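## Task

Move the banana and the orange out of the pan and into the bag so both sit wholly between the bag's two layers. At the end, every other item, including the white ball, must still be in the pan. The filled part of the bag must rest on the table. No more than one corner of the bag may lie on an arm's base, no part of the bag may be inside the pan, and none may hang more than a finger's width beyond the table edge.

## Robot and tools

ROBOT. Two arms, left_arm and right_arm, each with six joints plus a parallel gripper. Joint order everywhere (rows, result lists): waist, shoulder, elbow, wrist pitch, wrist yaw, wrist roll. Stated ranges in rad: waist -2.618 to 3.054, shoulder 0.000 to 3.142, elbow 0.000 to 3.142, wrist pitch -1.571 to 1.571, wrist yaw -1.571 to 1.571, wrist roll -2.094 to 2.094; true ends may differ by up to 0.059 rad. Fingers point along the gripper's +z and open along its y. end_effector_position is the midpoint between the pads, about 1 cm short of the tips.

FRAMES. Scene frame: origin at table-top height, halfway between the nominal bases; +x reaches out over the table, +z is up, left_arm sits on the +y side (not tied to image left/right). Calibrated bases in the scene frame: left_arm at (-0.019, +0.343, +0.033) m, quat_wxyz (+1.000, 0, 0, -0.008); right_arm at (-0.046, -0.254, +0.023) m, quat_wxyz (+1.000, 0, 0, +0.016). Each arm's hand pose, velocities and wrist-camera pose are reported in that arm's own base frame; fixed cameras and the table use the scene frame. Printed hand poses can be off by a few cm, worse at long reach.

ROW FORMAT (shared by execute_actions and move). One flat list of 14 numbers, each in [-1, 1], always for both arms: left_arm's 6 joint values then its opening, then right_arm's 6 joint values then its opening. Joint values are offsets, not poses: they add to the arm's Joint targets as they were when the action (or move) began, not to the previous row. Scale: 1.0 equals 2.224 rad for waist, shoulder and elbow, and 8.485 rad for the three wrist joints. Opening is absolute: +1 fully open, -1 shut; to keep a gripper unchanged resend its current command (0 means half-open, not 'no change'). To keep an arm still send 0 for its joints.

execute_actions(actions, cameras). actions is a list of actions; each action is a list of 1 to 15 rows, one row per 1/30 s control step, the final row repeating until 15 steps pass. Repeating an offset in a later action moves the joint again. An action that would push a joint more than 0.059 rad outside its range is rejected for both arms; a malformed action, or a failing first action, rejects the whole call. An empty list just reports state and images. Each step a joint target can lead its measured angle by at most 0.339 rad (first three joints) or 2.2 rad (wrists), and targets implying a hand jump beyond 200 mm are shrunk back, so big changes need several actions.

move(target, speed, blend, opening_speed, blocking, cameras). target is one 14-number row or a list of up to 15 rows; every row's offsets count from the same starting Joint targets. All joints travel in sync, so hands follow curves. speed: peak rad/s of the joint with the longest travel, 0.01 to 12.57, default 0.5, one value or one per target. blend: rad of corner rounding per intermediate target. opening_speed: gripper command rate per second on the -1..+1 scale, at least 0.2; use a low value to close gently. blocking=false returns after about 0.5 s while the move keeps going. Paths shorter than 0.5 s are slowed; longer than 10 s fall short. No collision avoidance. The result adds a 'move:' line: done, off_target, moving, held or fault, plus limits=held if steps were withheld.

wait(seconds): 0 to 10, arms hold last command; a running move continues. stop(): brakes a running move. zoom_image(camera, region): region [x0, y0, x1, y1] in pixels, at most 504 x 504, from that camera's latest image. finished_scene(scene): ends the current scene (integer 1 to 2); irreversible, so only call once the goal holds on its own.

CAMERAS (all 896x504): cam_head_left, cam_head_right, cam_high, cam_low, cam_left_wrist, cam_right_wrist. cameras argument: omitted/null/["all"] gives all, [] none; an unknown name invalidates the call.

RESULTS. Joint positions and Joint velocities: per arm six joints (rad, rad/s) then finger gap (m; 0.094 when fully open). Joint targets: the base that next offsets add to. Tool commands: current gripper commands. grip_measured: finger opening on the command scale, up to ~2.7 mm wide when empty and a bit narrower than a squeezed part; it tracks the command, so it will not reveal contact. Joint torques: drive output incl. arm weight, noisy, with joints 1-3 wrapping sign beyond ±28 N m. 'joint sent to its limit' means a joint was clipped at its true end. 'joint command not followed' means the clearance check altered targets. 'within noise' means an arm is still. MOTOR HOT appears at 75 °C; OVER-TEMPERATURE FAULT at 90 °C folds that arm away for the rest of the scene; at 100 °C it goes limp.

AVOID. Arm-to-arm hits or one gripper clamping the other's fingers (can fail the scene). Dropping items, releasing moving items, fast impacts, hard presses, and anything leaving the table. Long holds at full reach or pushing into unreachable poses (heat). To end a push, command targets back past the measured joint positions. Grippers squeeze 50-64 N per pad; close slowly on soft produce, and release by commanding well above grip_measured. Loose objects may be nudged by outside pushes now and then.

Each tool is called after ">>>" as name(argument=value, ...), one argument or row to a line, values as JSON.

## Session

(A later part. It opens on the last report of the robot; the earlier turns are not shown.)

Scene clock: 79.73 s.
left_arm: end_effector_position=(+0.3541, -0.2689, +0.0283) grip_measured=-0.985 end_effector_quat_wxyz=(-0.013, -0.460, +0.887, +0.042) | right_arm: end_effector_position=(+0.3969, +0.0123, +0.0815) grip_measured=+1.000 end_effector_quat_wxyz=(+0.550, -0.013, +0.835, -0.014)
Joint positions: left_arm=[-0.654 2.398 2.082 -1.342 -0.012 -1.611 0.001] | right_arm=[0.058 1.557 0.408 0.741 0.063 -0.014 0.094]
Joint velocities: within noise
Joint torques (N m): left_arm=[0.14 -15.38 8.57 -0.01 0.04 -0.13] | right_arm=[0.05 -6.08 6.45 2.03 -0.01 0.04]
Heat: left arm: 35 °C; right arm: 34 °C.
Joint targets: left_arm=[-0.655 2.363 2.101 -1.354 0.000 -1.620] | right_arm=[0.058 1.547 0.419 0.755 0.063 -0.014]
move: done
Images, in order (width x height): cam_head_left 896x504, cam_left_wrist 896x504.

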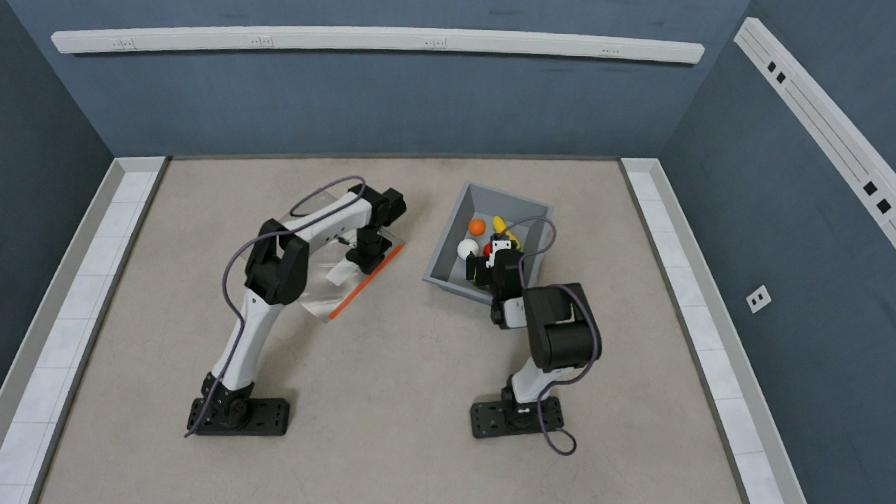

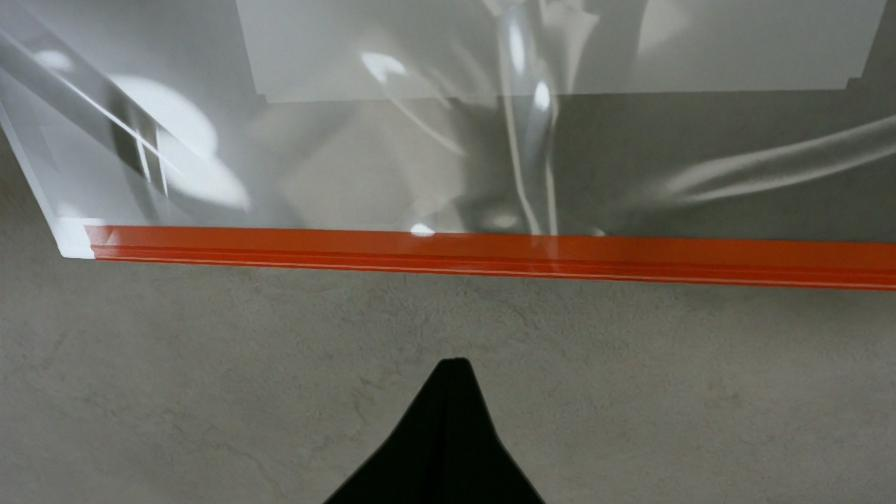

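>>> zoom_image(
  camera="cam_left_wrist",
  region=[350, 0, 750, 260],
)

>>> zoom_image(
  camera="cam_head_left",
  region=[270, 180, 430, 330],
)

Scaled by 1.260 from the camera's 896x504 image, which has a finer 1280x720 frame.

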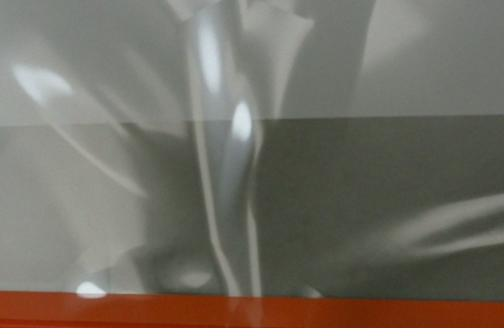

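Scaled by 3.150 from the camera's 896x504 image, which has a finer 1280x720 frame.

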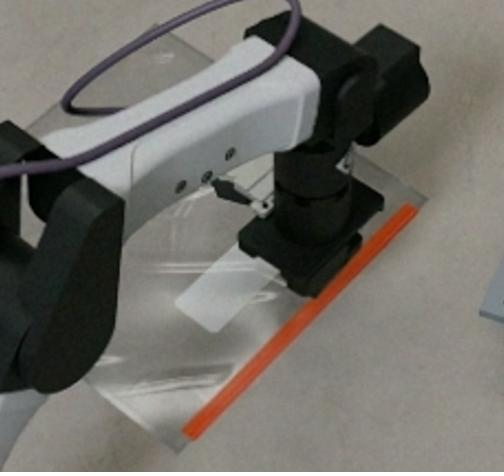

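>>> move(
  target=[0.0216,0,-0.0589,0.0246,0,-0.0271,-0.04,0,0,0,0,0,0,1],
  speed=0.4,
  cameras=["cam_left_wrist"],
)

Scene clock: 82.60 s.
left_arm: end_effector_position=(+0.3794, -0.2630, +0.0017) grip_measured=-0.041 end_effector_quat_wxyz=(+0.005, -0.576, +0.818, +0.004) | right_arm: end_effector_position=(+0.3969, +0.0123, +0.0815) grip_measured=+1.000 end_effector_quat_wxyz=(+0.550, -0.013, +0.835, -0.014)
Joint positions: left_arm=[-0.611 2.398 1.979 -1.156 -0.012 -1.837 0.045] | right_arm=[0.058 1.557 0.408 0.741 0.063 -0.014 0.094]
Joint velocities: within noise
Joint torques (N m): left_arm=[0.43 -15.45 5.85 0.4 0.04 -0.14] | right_arm=[0.03 -6.09 6.43 2.02 -0.01 0.04]
Heat: left arm: 37 °C; right arm: 34 °C.
Joint targets: left_arm=[-0.608 2.363 1.970 -1.145 0.000 -1.849] | right_arm=[0.058 1.547 0.419 0.755 0.063 -0.014]
move: done
Images, in order (width x height): cam_left_wrist 896x504.

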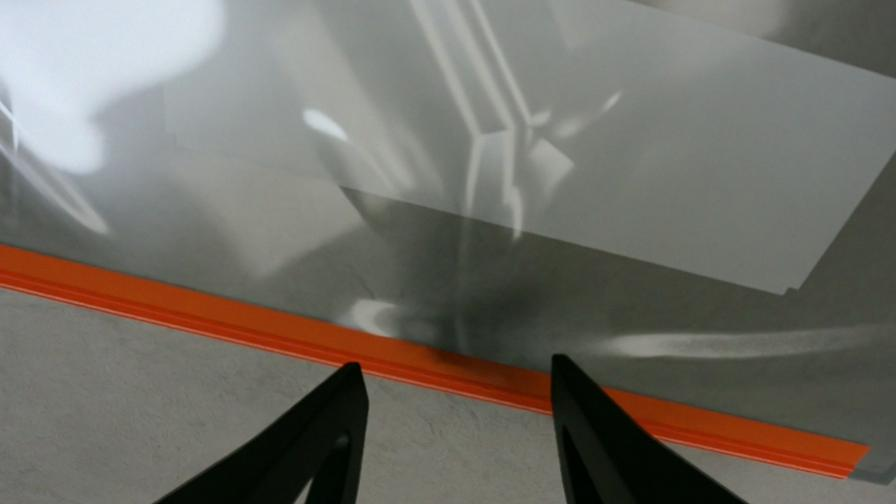

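>>> move(
  target=[0.0108,0.0135,-0.0382,0.0094,0,0,-0.04,0,0,0,0,0,0,1],
  speed=0.15,
  cameras=["cam_left_wrist"],
)

Scene clock: 84.03 s.
left_arm: end_effector_position=(+0.3779, -0.2538, -0.0154) grip_measured=-0.041 end_effector_quat_wxyz=(+0.001, -0.583, +0.813, +0.008) | right_arm: end_effector_position=(+0.3969, +0.0123, +0.0815) grip_measured=+1.000 end_effector_quat_wxyz=(+0.550, -0.013, +0.835, -0.014)
Joint positions: left_arm=[-0.594 2.396 1.907 -1.095 -0.007 -1.839 0.045] | right_arm=[0.058 1.557 0.408 0.741 0.063 -0.014 0.094]
Joint velocities: within noise
Joint torques (N m): left_arm=[1.06 -12.88 4.52 0.61 -0.01 -0.14] | right_arm=[0.03 -6.08 6.45 2.03 -0.01 0.05]
Heat: left arm: 38 °C; right arm: 34 °C.
Joint targets: left_arm=[-0.583 2.393 1.885 -1.065 0.000 -1.850] | right_arm=[0.058 1.547 0.419 0.755 0.063 -0.014]
move: done
Images, in order (width x height): cam_left_wrist 896x504.

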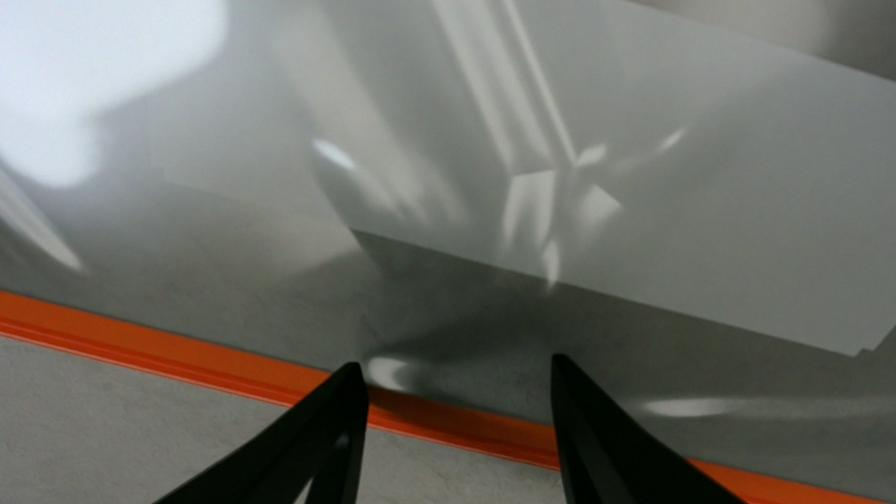

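>>> move(
  target=[
    [0,0.0045,-0.0135,0.0018,0,0,-0.04,0,0,0,0,0,0,1],
    [0,0.0045,-0.0135,0.0018,0,0,-1,0,0,0,0,0,0,1],
  ],
  speed=0.15,
  opening_speed=0.6,
  cameras=["cam_left_wrist"],
)

Scene clock: 86.80 s.
left_arm: end_effector_position=(+0.3825, -0.2547, -0.0162) grip_measured=-0.985 end_effector_quat_wxyz=(+0.006, -0.584, +0.811, -0.006) | right_arm: end_effector_position=(+0.3969, +0.0123, +0.0815) grip_measured=+1.000 end_effector_quat_wxyz=(+0.550, -0.013, +0.835, -0.014)
Joint positions: left_arm=[-0.59 2.385 1.885 -1.055 -0.007 -1.839 0.001] | right_arm=[0.058 1.557 0.408 0.741 0.063 -0.014 0.094]
Joint velocities: within noise
Joint torques (N m): left_arm=[0.73 -11.21 3.82 0.39 0 -0.15] | right_arm=[0.02 -6.08 6.43 2.03 -0.01 0.04]
Heat: left arm: 39 °C; right arm: 34 °C.
Joint targets: left_arm=[-0.583 2.403 1.855 -1.050 0.000 -1.849] | right_arm=[0.058 1.547 0.419 0.755 0.063 -0.014]
move: done
Images, in order (width x height): cam_left_wrist 896x504.

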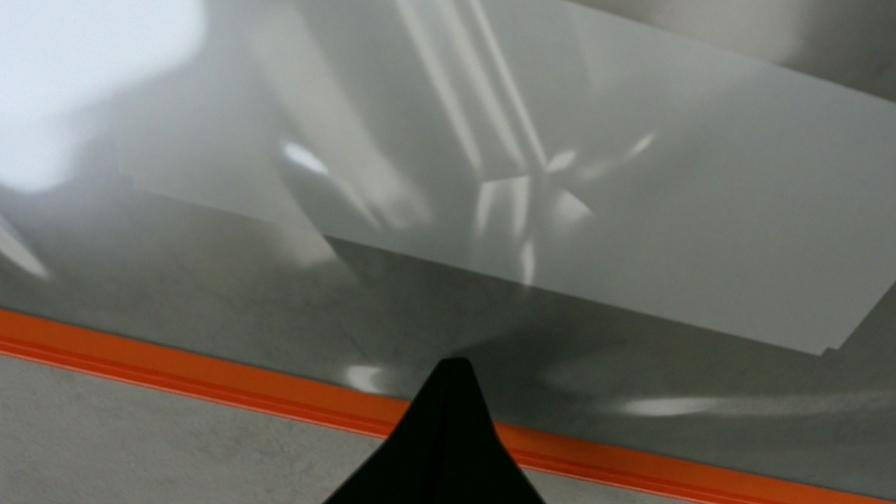

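>>> move(
  target=[
    [0,-0.0135,0.0899,-0.0236,0,0,-0.15,0,0,0,0,0,0,1],
    [0.045,-0.0135,0.0899,-0.0236,0,-0.0236,-0.15,0,0,0,0,0,0,1],
    [0.045,-0.0045,0.05,-0.0125,0,-0.0236,-0.15,0,0,0,0,0,0,1],
  ],
  speed=0.4,
  blend=0.05,
  cameras=["cam_left_wrist"],
)

Scene clock: 90.00 s.
left_arm: end_effector_position=(+0.4067, -0.2123, +0.0057) grip_measured=-0.152 end_effector_quat_wxyz=(-0.002, +0.701, -0.713, -0.005) | right_arm: end_effector_position=(+0.3969, +0.0123, +0.0815) grip_measured=+1.000 end_effector_quat_wxyz=(+0.550, -0.013, +0.835, -0.014)
Joint positions: left_arm=[-0.484 2.385 1.974 -1.167 -0.007 -2.038 0.04] | right_arm=[0.058 1.557 0.408 0.741 0.063 -0.014 0.094]
Joint velocities: within noise
Joint torques (N m): left_arm=[0.23 -12.05 6 0.37 -0.01 -0.15] | right_arm=[0.03 -6.08 6.42 2.03 -0.01 0.05]
Heat: left arm: 39 °C; right arm: 34 °C.
Joint targets: left_arm=[-0.483 2.393 1.966 -1.156 0.000 -2.050] | right_arm=[0.058 1.547 0.419 0.755 0.063 -0.014]
move: done; blend cut to 0.0471 rad at target 2
Images, in order (width x height): cam_left_wrist 896x504.

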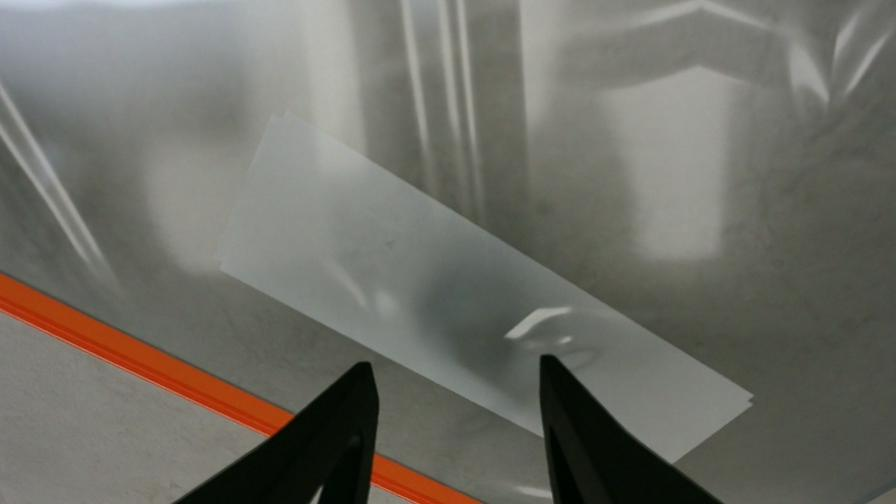

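>>> move(
  target=[
    [0,-0.005,0.0405,-0.01,0,0.0265,1,0,0,0,0,0,0,1],
    [-0.045,-0.005,0.0405,-0.01,0,0.053,1,0,0,0,0,0,0,1],
    [-0.045,0,-0.03,0.0085,0,0.053,1,0,0,0,0,0,0,1],
  ],
  speed=0.4,
  blend=0.05,
  cameras=["cam_left_wrist"],
)

Scene clock: 93.40 s.
left_arm: end_effector_position=(+0.3821, -0.2500, -0.0108) grip_measured=+0.998 end_effector_quat_wxyz=(+0.002, -0.492, +0.870, +0.003) | right_arm: end_effector_position=(+0.3969, +0.0123, +0.0815) grip_measured=+1.000 end_effector_quat_wxyz=(+0.550, -0.013, +0.835, -0.014)
Joint positions: left_arm=[-0.582 2.385 1.907 -1.095 -0.007 -1.611 0.094] | right_arm=[0.058 1.557 0.408 0.741 0.063 -0.014 0.094]
Joint velocities: within noise
Joint torques (N m): left_arm=[0.12 -12 6 0.42 -0.01 0.07] | right_arm=[0.05 -6.08 6.42 2.02 -0.01 0.04]
Heat: left arm: 40 °C; right arm: 35 °C.
Joint targets: left_arm=[-0.583 2.393 1.899 -1.084 0.000 -1.600] | right_arm=[0.058 1.547 0.419 0.755 0.063 -0.014]
move: done
Images, in order (width x height): cam_left_wrist 896x504.

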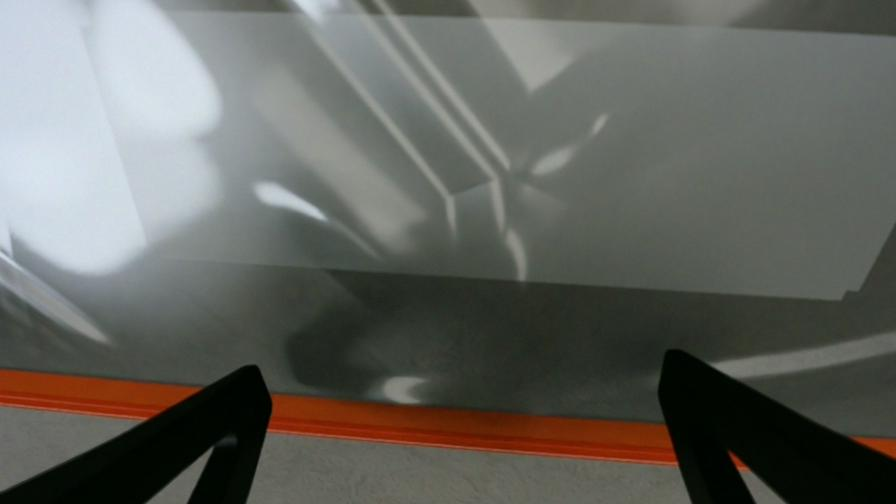

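>>> move(
  target=[0,0.0135,-0.0225,0.0025,0,0,1,0,0,0,0,0,0,1],
  speed=0.1,
  cameras=["cam_left_wrist"],
)

Scene clock: 95.70 s.
left_arm: end_effector_position=(+0.3799, -0.2486, -0.0160) grip_measured=+0.999 end_effector_quat_wxyz=(+0.001, -0.492, +0.871, +0.005) | right_arm: end_effector_position=(+0.3969, +0.0123, +0.0815) grip_measured=+1.000 end_effector_quat_wxyz=(+0.550, -0.013, +0.835, -0.014)
Joint positions: left_arm=[-0.582 2.385 1.886 -1.079 -0.007 -1.611 0.094] | right_arm=[0.058 1.557 0.408 0.741 0.063 -0.014 0.094]
Joint velocities: within noise
Joint torques (N m): left_arm=[0.14 -9.61 3.15 0.49 0 0.07] | right_arm=[0.02 -6.09 6.42 2.02 -0.01 0.04]
Heat: left arm: 40 °C; right arm: 35 °C.
Joint targets: left_arm=[-0.583 2.423 1.849 -1.063 0.000 -1.600] | right_arm=[0.058 1.547 0.419 0.755 0.063 -0.014]
move: off_target (left_arm); left_arm: the shoulder is farthest, 0.038 rad from its target
Images, in order (width x height): cam_left_wrist 896x504.

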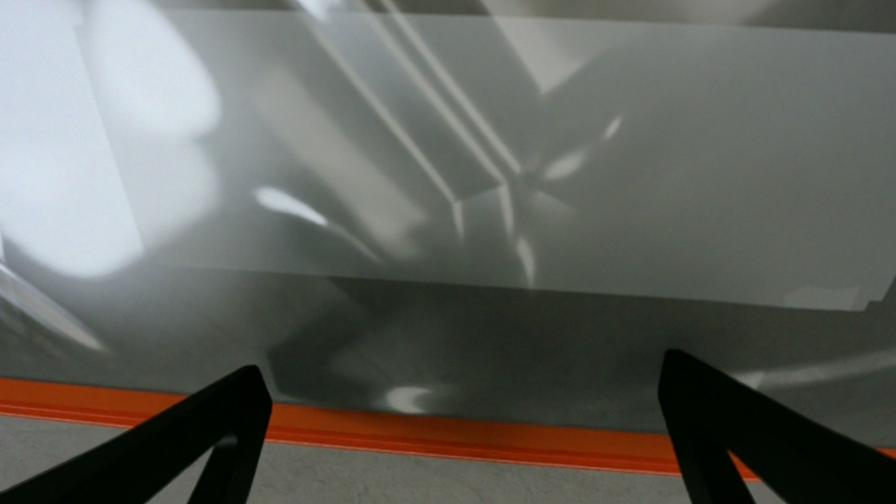

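>>> move(
  target=[
    [0,0.03,-0.01,0.0012,0,0,1,0,0,0,0,0,0,1],
    [0,0.03,-0.01,0.0012,0,0,0.3,0,0,0,0,0,0,1],
  ],
  speed=0.1,
  opening_speed=0.6,
  cameras=["cam_left_wrist"],
)

Scene clock: 98.30 s.
left_arm: end_effector_position=(+0.3845, -0.2516, -0.0178) grip_measured=+0.303 end_effector_quat_wxyz=(+0.007, -0.492, +0.871, -0.006) | right_arm: end_effector_position=(+0.3969, +0.0123, +0.0815) grip_measured=+1.000 end_effector_quat_wxyz=(+0.550, -0.013, +0.835, -0.014)
Joint positions: left_arm=[-0.582 2.385 1.878 -1.047 -0.007 -1.611 0.061] | right_arm=[0.058 1.557 0.408 0.741 0.063 -0.014 0.094]
Joint velocities: within noise
Joint torques (N m): left_arm=[0.1 -4.48 1.76 0.32 -0.01 0.06] | right_arm=[0.03 -6.09 6.43 2.03 -0.01 0.04]
Heat: left arm: 39 °C; right arm: 35 °C.
Joint targets: left_arm=[-0.583 2.489 1.827 -1.052 0.000 -1.600] | right_arm=[0.058 1.547 0.419 0.755 0.063 -0.014]
move: off_target (left_arm); target 2's new numbers were sent with left_arm's shoulder 0.104 rad from that target; left_arm: the shoulder is farthest, 0.104 rad from its target
Images, in order (width x height): cam_left_wrist 896x504.

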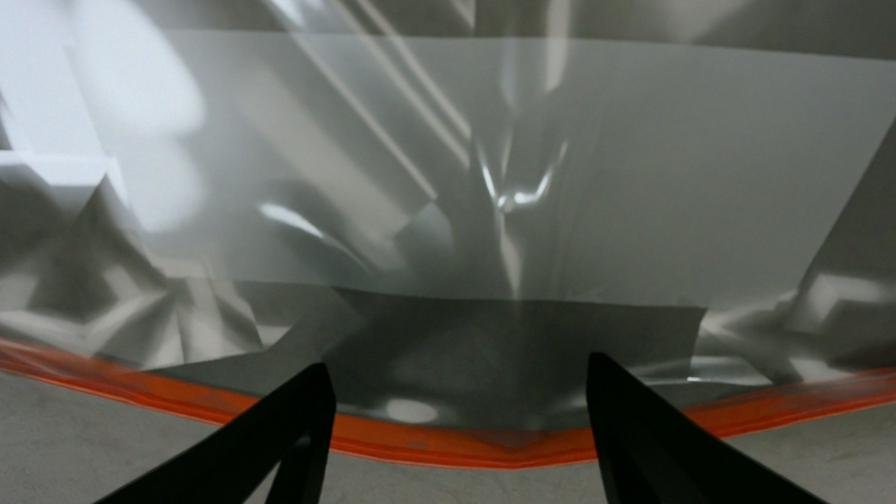

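>>> move(
  target=[0,0.005,-0.005,0,0,0,-0.3,0,0,0,0,0,0,1],
  speed=0.1,
  opening_speed=0.6,
  cameras=["cam_left_wrist"],
)

Scene clock: 99.63 s.
left_arm: end_effector_position=(+0.3845, -0.2516, -0.0183) grip_measured=-0.297 end_effector_quat_wxyz=(+0.007, -0.492, +0.871, -0.006) | right_arm: end_effector_position=(+0.3969, +0.0123, +0.0815) grip_measured=+1.000 end_effector_quat_wxyz=(+0.550, -0.013, +0.835, -0.014)
Joint positions: left_arm=[-0.582 2.386 1.877 -1.045 -0.007 -1.611 0.033] | right_arm=[0.058 1.557 0.408 0.741 0.063 -0.014 0.094]
Joint velocities: within noise
Joint torques (N m): left_arm=[0.1 -3.67 0.81 0.29 -0.02 0.06] | right_arm=[0.02 -6.09 6.42 2.03 -0.01 0.05]
Heat: left arm: 39 °C; right arm: 35 °C.
Joint targets: left_arm=[-0.583 2.500 1.816 -1.052 0.000 -1.600] | right_arm=[0.058 1.547 0.419 0.755 0.063 -0.014]
move: off_target (left_arm); left_arm: the shoulder is farthest, 0.114 rad from its target
Images, in order (width x height): cam_left_wrist 896x504.

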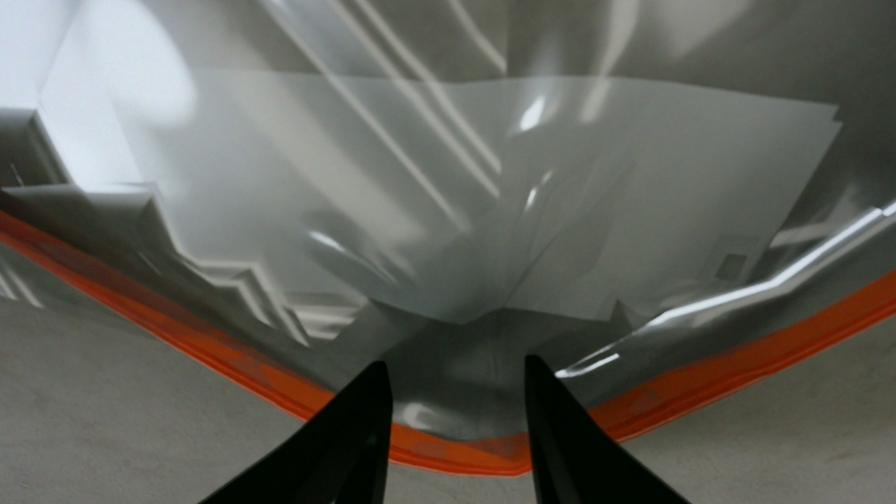

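Working. Keep closing.

>>> move(
  target=[0,0,0,0,0,0,-1,0,0,0,0,0,0,1],
  speed=0.1,
  opening_speed=0.6,
  cameras=["cam_left_wrist"],
)

Scene clock: 101.17 s.
left_arm: end_effector_position=(+0.3869, -0.2532, -0.0182) grip_measured=-0.984 end_effector_quat_wxyz=(+0.009, -0.492, +0.871, -0.011) | right_arm: end_effector_position=(+0.3969, +0.0123, +0.0815) grip_measured=+1.000 end_effector_quat_wxyz=(+0.550, -0.013, +0.835, -0.014)
Joint positions: left_arm=[-0.582 2.386 1.877 -1.033 -0.007 -1.61 0.001] | right_arm=[0.058 1.557 0.408 0.741 0.063 -0.014 0.094]
Joint velocities: within noise
Joint torques (N m): left_arm=[0.14 -3.7 0.85 0.18 -0.01 0.04] | right_arm=[0.02 -6.09 6.42 2.02 -0.01 0.04]
Heat: left arm: 38 °C; right arm: 35 °C.
Joint targets: left_arm=[-0.583 2.500 1.816 -1.053 0.000 -1.600] | right_arm=[0.058 1.547 0.419 0.755 0.063 -0.014]
move: off_target (left_arm); left_arm: the shoulder is farthest, 0.114 rad from its target
Images, in order (width x height): cam_left_wrist 896x504.

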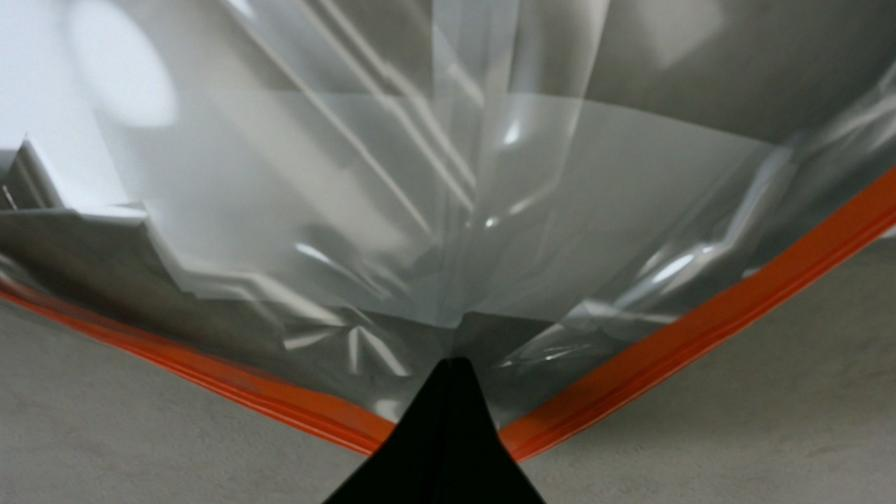

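>>> move(
  target=[0,-0.0854,0.1367,-0.0343,0,0,-1,0,0,0,0,0,0,1],
  speed=0.25,
  cameras=["cam_left_wrist","cam_head_left","cam_high"],
)

Scene clock: 103.50 s.
left_arm: end_effector_position=(+0.3827, -0.2505, +0.0603) grip_measured=-0.985 end_effector_quat_wxyz=(+0.005, -0.492, +0.871, -0.003) | right_arm: end_effector_position=(+0.3969, +0.0123, +0.0815) grip_measured=+1.000 end_effector_quat_wxyz=(+0.550, -0.013, +0.835, -0.014)
Joint positions: left_arm=[-0.582 2.336 2.105 -1.331 -0.007 -1.61 0.001] | right_arm=[0.058 1.557 0.408 0.741 0.063 -0.014 0.094]
Joint velocities: within noise
Joint torques (N m): left_arm=[0.09 -14.45 8.38 0.23 -0.01 0.06] | right_arm=[0.06 -6.08 6.42 2.03 -0.01 0.04]
Heat: left arm: 39 °C; right arm: 35 °C.
Joint targets: left_arm=[-0.583 2.310 2.120 -1.343 0.000 -1.600] | right_arm=[0.058 1.547 0.419 0.755 0.063 -0.014]
move: done
Images, in order (width x height): cam_head_left 896x504, cam_high 896x504, cam_left_wrist 896x504.

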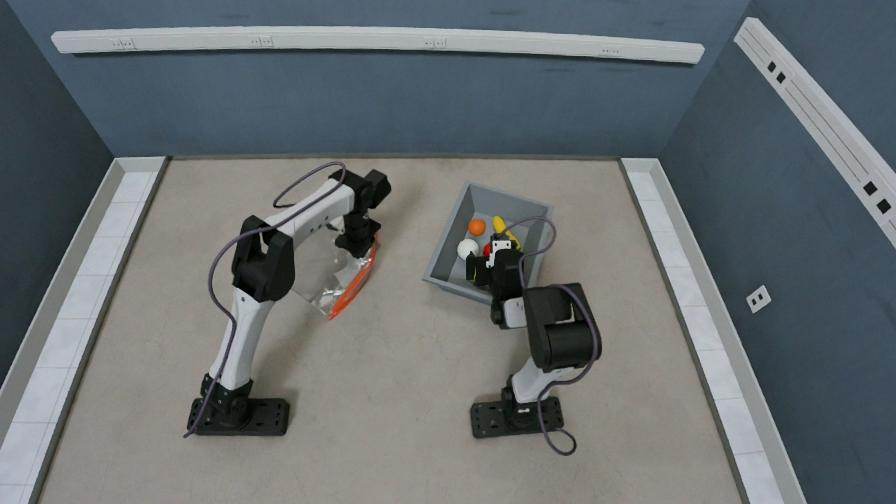

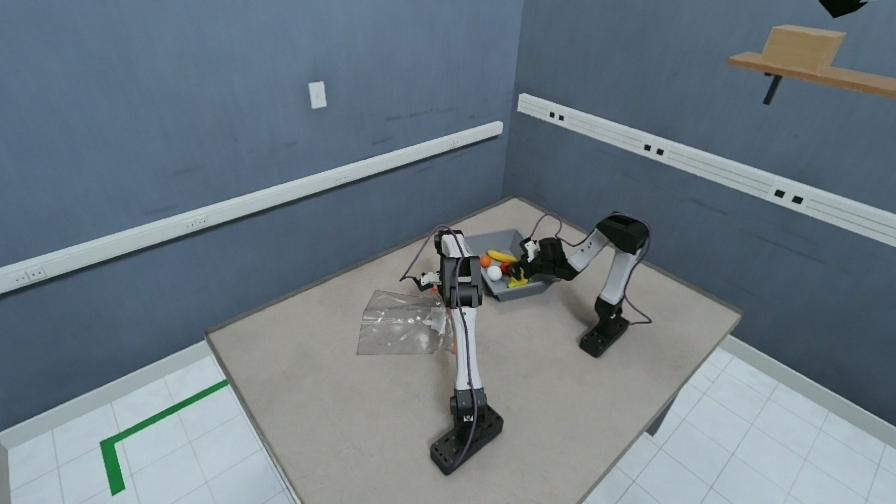

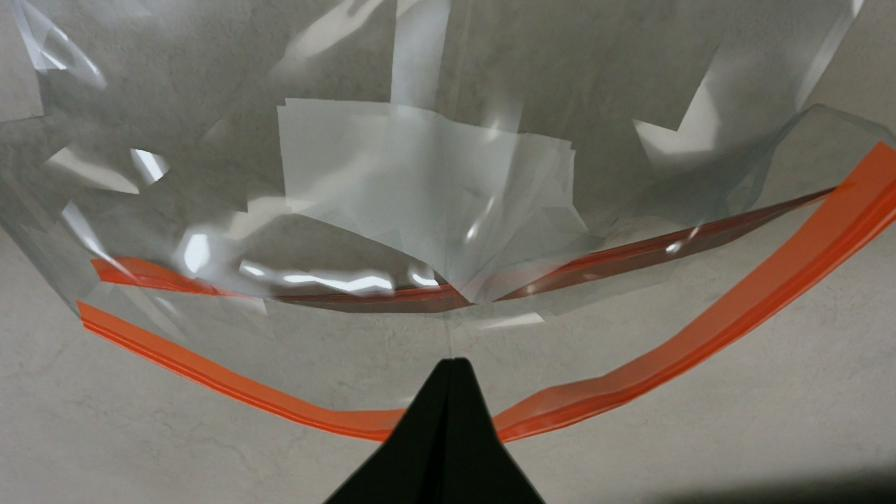

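>>> move(
  target=[-0.0513,-0.1641,0.009,0.002,0,0,-1,0,0,0,0,0,0,1],
  speed=0.25,
  cameras=["cam_left_wrist","cam_head_left","cam_high","cam_low"],
)

Scene clock: 106.13 s.
left_arm: end_effector_position=(+0.3464, -0.2861, +0.2269) grip_measured=-0.985 end_effector_quat_wxyz=(+0.083, -0.435, +0.879, -0.177) | right_arm: end_effector_position=(+0.3969, +0.0123, +0.0815) grip_measured=+1.000 end_effector_quat_wxyz=(+0.550, -0.013, +0.835, -0.014)
Joint positions: left_arm=[-0.693 1.968 2.123 -1.332 -0.007 -1.61 0.001] | right_arm=[0.058 1.557 0.408 0.741 0.063 -0.014 0.094]
Joint velocities: within noise
Joint torques (N m): left_arm=[-0.12 -11.55 8.77 1.26 -0.01 0.08] | right_arm=[0.02 -6.08 6.43 2.02 -0.01 0.04]
Heat: left arm: 40 °C; right arm: 35 °C.
Joint targets: left_arm=[-0.698 1.945 2.140 -1.327 0.000 -1.600] | right_arm=[0.058 1.547 0.419 0.755 0.063 -0.014]
move: done
Images, in order (width x height): cam_head_left 896x504, cam_high 896x504, cam_low 896x504, cam_left_wrist 896x504.

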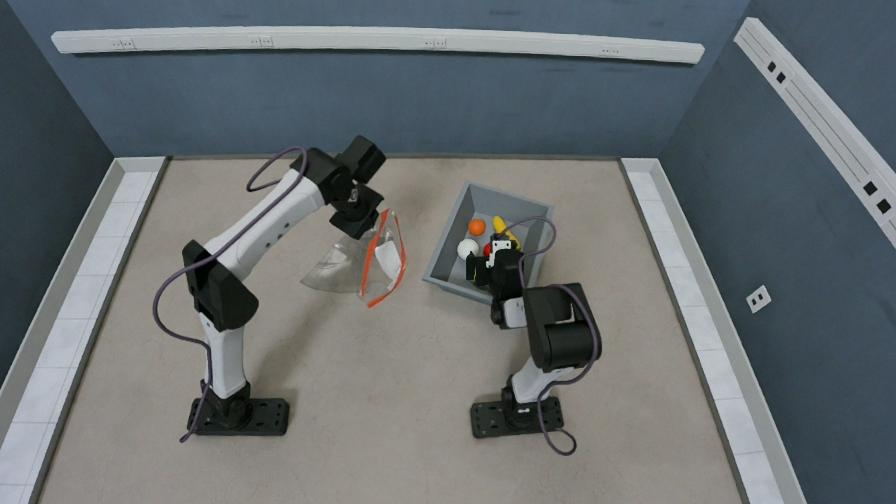

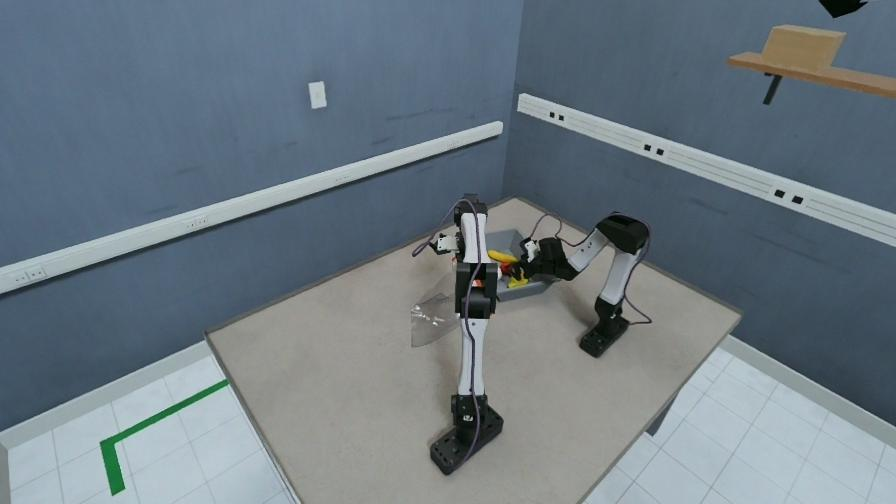

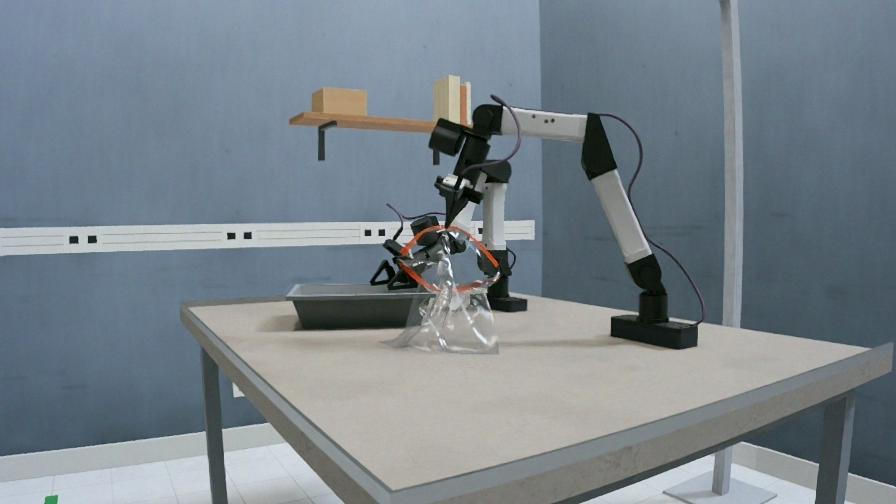

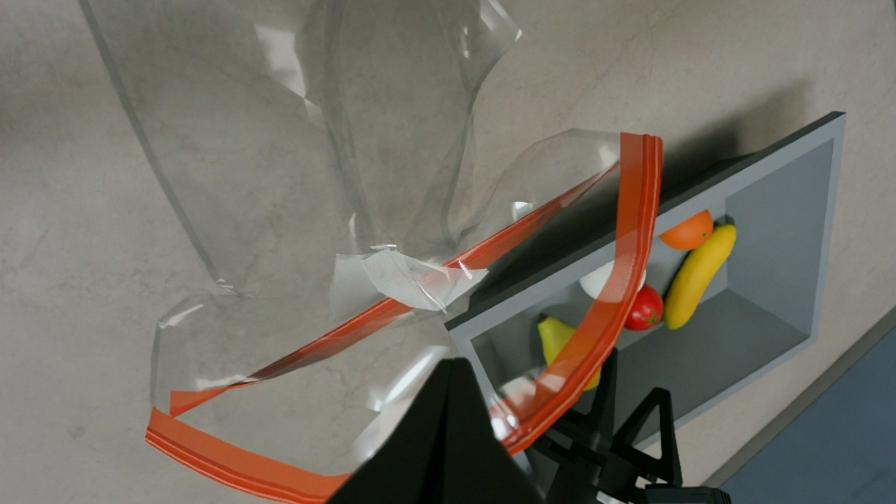

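>>> execute_actions(
  actions=[],
  cameras=["cam_right_wrist"],
)

>>> zoom_image(
  camera="cam_right_wrist",
  region=[200, 0, 704, 504],
)

Scene clock: 106.57 s.
left_arm: end_effector_position=(+0.3464, -0.2861, +0.2269) grip_measured=-0.985 end_effector_quat_wxyz=(+0.083, -0.435, +0.879, -0.177) | right_arm: end_effector_position=(+0.3969, +0.0123, +0.0815) grip_measured=+1.000 end_effector_quat_wxyz=(+0.550, -0.013, +0.835, -0.014)
Joint positions: left_arm=[-0.693 1.968 2.123 -1.332 -0.007 -1.61 0.001] | right_arm=[0.058 1.557 0.408 0.741 0.063 -0.014 0.094]
Joint velocities: within noise
Joint torques (N m): left_arm=[-0.14 -11.62 8.87 1.26 -0.01 0.08] | right_arm=[0.03 -6.08 6.45 2.02 -0.01 0.04]
Heat: left arm: 40 °C; right arm: 35 °C.
Joint targets: left_arm=[-0.698 1.945 2.140 -1.327 0.000 -1.600] | right_arm=[0.058 1.547 0.419 0.755 0.063 -0.014]
Tool commands: left_gripper/opening=-1.0 right_gripper/opening=+1.0
Images, in order (width x height): cam_right_wrist 896x504.

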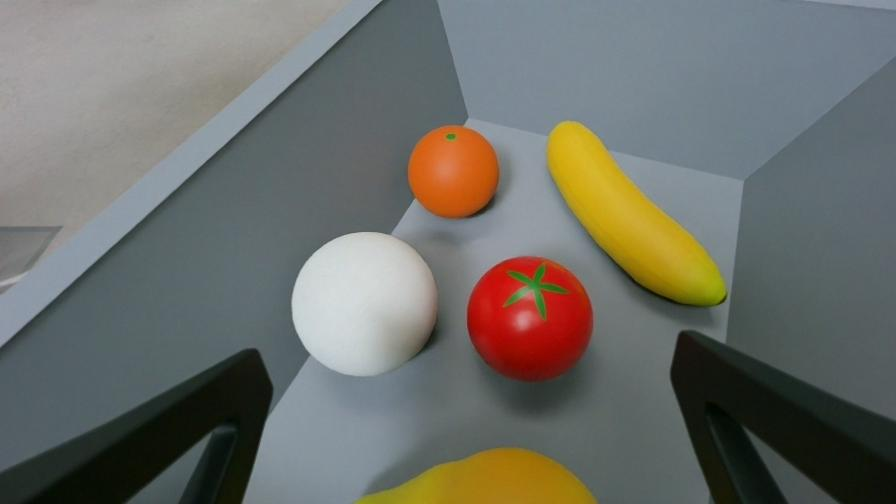

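Scaled by 1.000.

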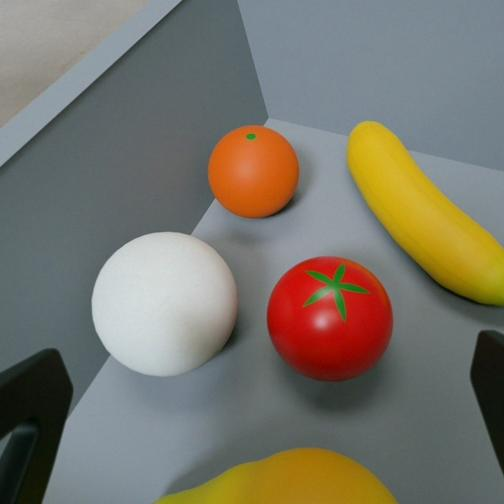

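>>> move(
  target=[
    [0,0,0,0,0,0,-1,-0.0058,0.0379,0.3469,-0.1313,-0.0074,0.1195,0.6],
    [0,0,0,0,0,0,-1,-0.0058,0.4165,0.8674,-0.2275,-0.0074,0.2338,0.6],
  ],
  speed=0.8,
  blend=0.15,
  cameras=["cam_right_wrist","cam_head_left","cam_head_right","cam_low"],
)

Scene clock: 112.67 s.
left_arm: end_effector_position=(+0.3464, -0.2861, +0.2269) grip_measured=-0.985 end_effector_quat_wxyz=(+0.083, -0.435, +0.879, -0.177) | right_arm: end_effector_position=(+0.5386, +0.0270, +0.0663) grip_measured=+0.601 end_effector_quat_wxyz=(+0.072, +0.810, +0.573, +0.107)
Joint positions: left_arm=[-0.693 1.968 2.123 -1.332 -0.007 -1.61 0.001] | right_arm=[0.052 2.463 2.321 -1.17 0.007 1.962 0.075]
Joint velocities: within noise
Joint torques (N m): left_arm=[-0.16 -11.59 8.9 1.26 -0.01 0.07] | right_arm=[-0.69 -12.25 8.99 0.62 -0.06 0.13]
Heat: left arm: 40 °C; right arm: 35 °C.
Joint targets: left_arm=[-0.698 1.945 2.140 -1.327 0.000 -1.600] | right_arm=[0.045 2.474 2.348 -1.176 0.000 1.969]
move: done
Images, in order (width x height): cam_head_left 896x504, cam_head_right 896x504, cam_low 896x504, cam_right_wrist 896x504.

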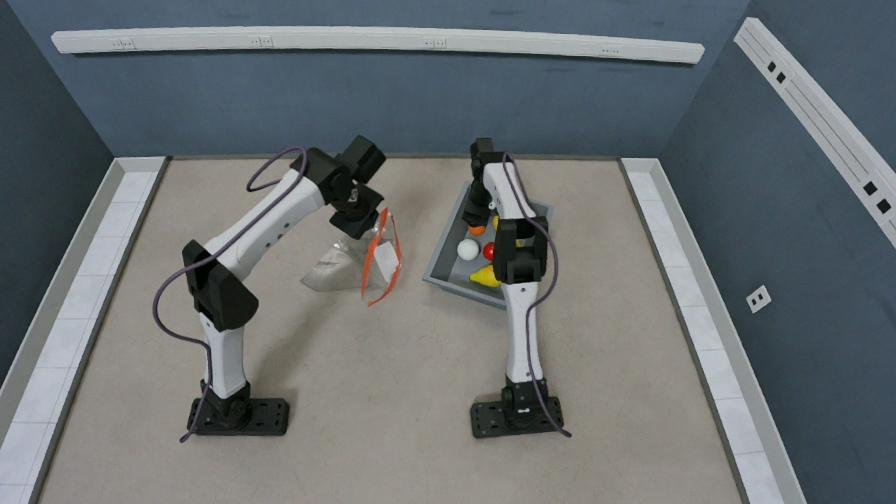

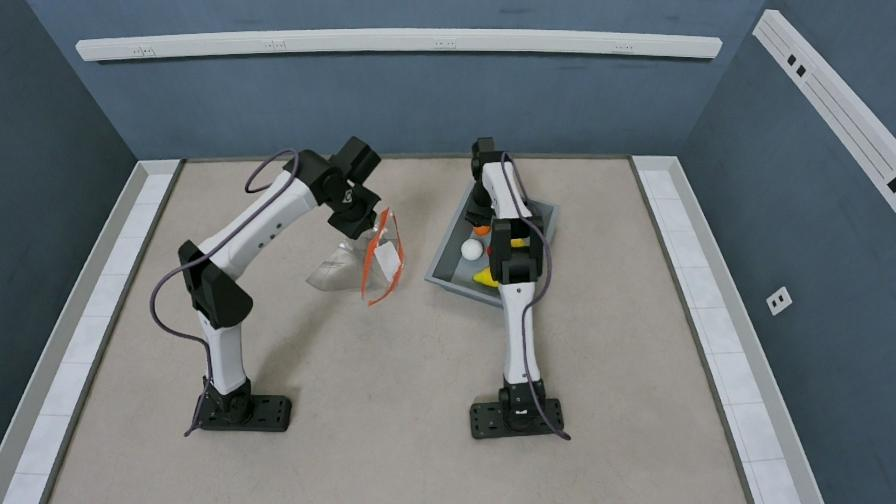

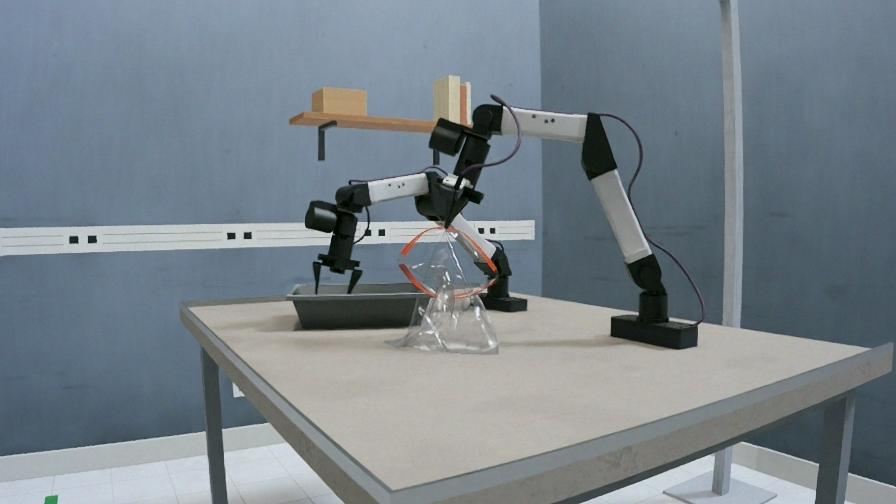

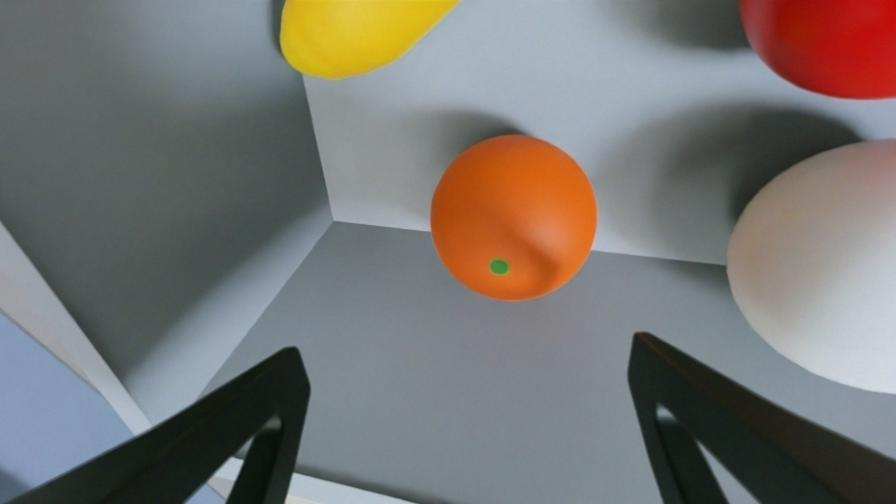

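>>> move(
  target=[0,0,0,0,0,0,-1,-0.0022,-0.0109,-0.1216,0.0292,0,0,0.6],
  speed=0.2,
  cameras=["cam_right_wrist","cam_head_left"],
)

Scene clock: 115.53 s.
left_arm: end_effector_position=(+0.3464, -0.2861, +0.2269) grip_measured=-0.985 end_effector_quat_wxyz=(+0.083, -0.435, +0.879, -0.177) | right_arm: end_effector_position=(+0.5350, +0.0249, +0.0052) grip_measured=+0.601 end_effector_quat_wxyz=(+0.069, +0.811, +0.571, +0.103)
Joint positions: left_arm=[-0.693 1.968 2.123 -1.332 -0.007 -1.61 0.001] | right_arm=[0.049 2.463 2.08 -0.94 0.007 1.962 0.075]
Joint velocities: within noise
Joint torques (N m): left_arm=[-0.12 -11.6 8.84 1.27 -0.01 0.07] | right_arm=[-0.81 -14.35 6.16 0.73 -0.06 0.11]
Heat: left arm: 39 °C; right arm: 35 °C.
Joint targets: left_arm=[-0.698 1.945 2.140 -1.327 0.000 -1.600] | right_arm=[0.040 2.449 2.077 -0.928 0.000 1.969]
move: done
Images, in order (width x height): cam_head_left 896x504, cam_right_wrist 896x504.

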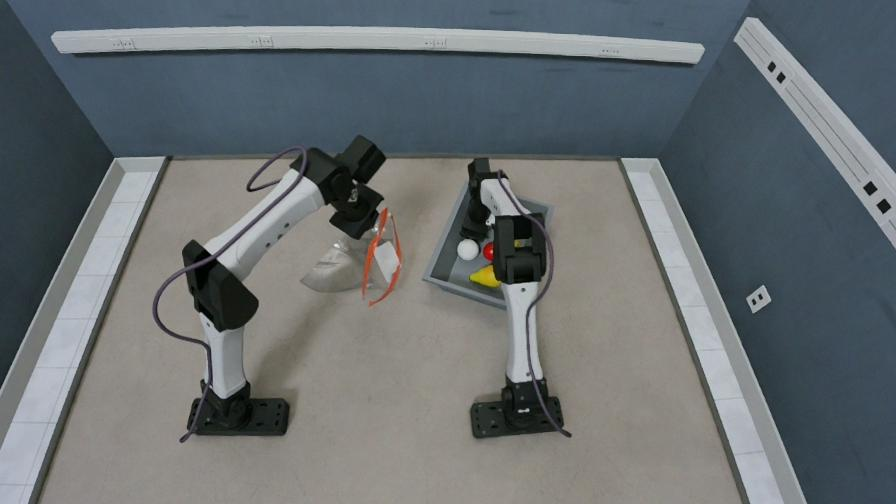

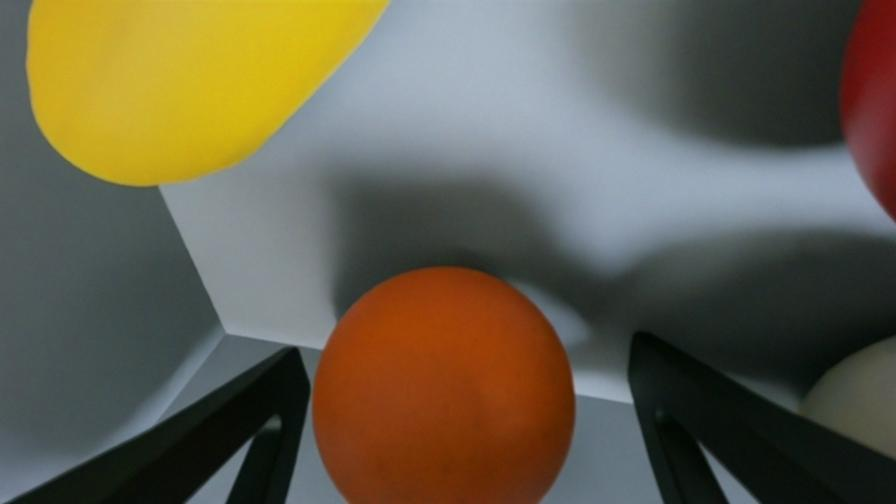

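>>> move(
  target=[0,0,0,0,0,0,-1,0,0,0,0,0,0,-0.1],
  speed=0.2,
  opening_speed=0.5,
  cameras=["cam_right_wrist"],
)

Scene clock: 117.37 s.
left_arm: end_effector_position=(+0.3464, -0.2861, +0.2269) grip_measured=-0.985 end_effector_quat_wxyz=(+0.083, -0.435, +0.879, -0.177) | right_arm: end_effector_position=(+0.5351, +0.0249, +0.0052) grip_measured=-0.092 end_effector_quat_wxyz=(+0.070, +0.811, +0.571, +0.103)
Joint positions: left_arm=[-0.693 1.968 2.123 -1.332 -0.007 -1.61 0.001] | right_arm=[0.049 2.463 2.08 -0.939 0.007 1.962 0.043]
Joint velocities: within noise
Joint torques (N m): left_arm=[-0.16 -11.6 8.84 1.26 0 0.07] | right_arm=[-0.83 -14.34 6.16 0.76 -0.05 0.11]
Heat: left arm: 39 °C; right arm: 36 °C.
Joint targets: left_arm=[-0.698 1.945 2.140 -1.327 0.000 -1.600] | right_arm=[0.040 2.449 2.077 -0.928 0.000 1.969]
move: done
Images, in order (width x height): cam_right_wrist 896x504.

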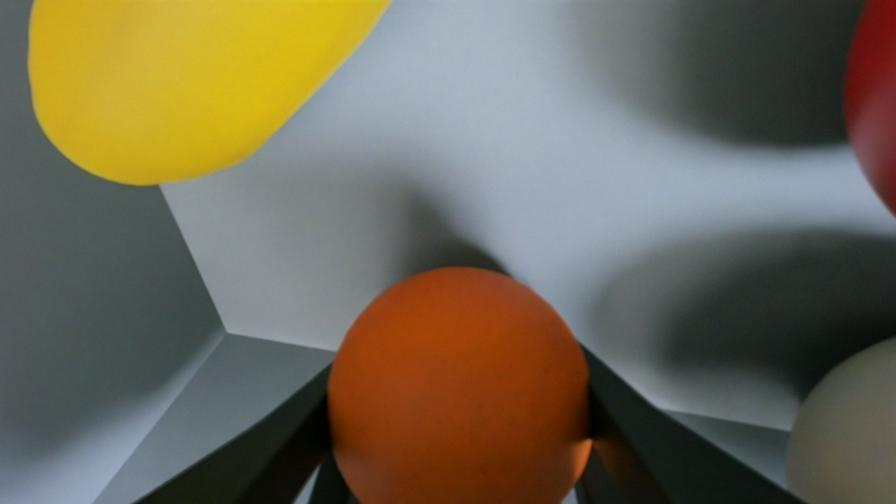

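>>> move(
  target=[0,0,0,0,0,0,-1,0,0,0,0,0,0,-0.22],
  speed=0.2,
  opening_speed=0.4,
  cameras=["cam_right_wrist"],
)

Scene clock: 118.30 s.
left_arm: end_effector_position=(+0.3464, -0.2861, +0.2269) grip_measured=-0.985 end_effector_quat_wxyz=(+0.083, -0.435, +0.879, -0.177) | right_arm: end_effector_position=(+0.5351, +0.0249, +0.0052) grip_measured=-0.177 end_effector_quat_wxyz=(+0.070, +0.811, +0.571, +0.103)
Joint positions: left_arm=[-0.693 1.968 2.123 -1.332 -0.007 -1.61 0.001] | right_arm=[0.049 2.463 2.08 -0.939 0.007 1.962 0.039]
Joint velocities: within noise
Joint torques (N m): left_arm=[-0.17 -11.63 8.88 1.26 0 0.08] | right_arm=[-0.83 -14.34 6.15 0.77 -0.06 0.11]
Heat: left arm: 39 °C; right arm: 37 °C.
Joint targets: left_arm=[-0.698 1.945 2.140 -1.327 0.000 -1.600] | right_arm=[0.040 2.449 2.077 -0.928 0.000 1.969]
move: done
Images, in order (width x height): cam_right_wrist 896x504.

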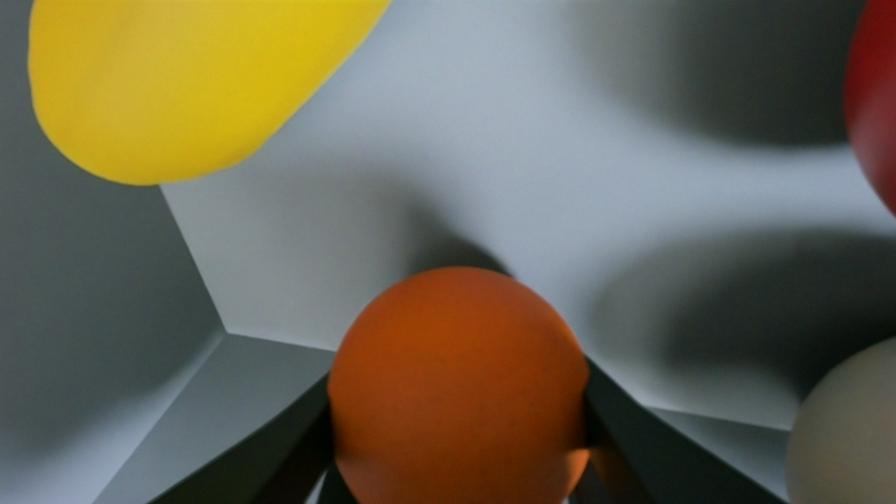

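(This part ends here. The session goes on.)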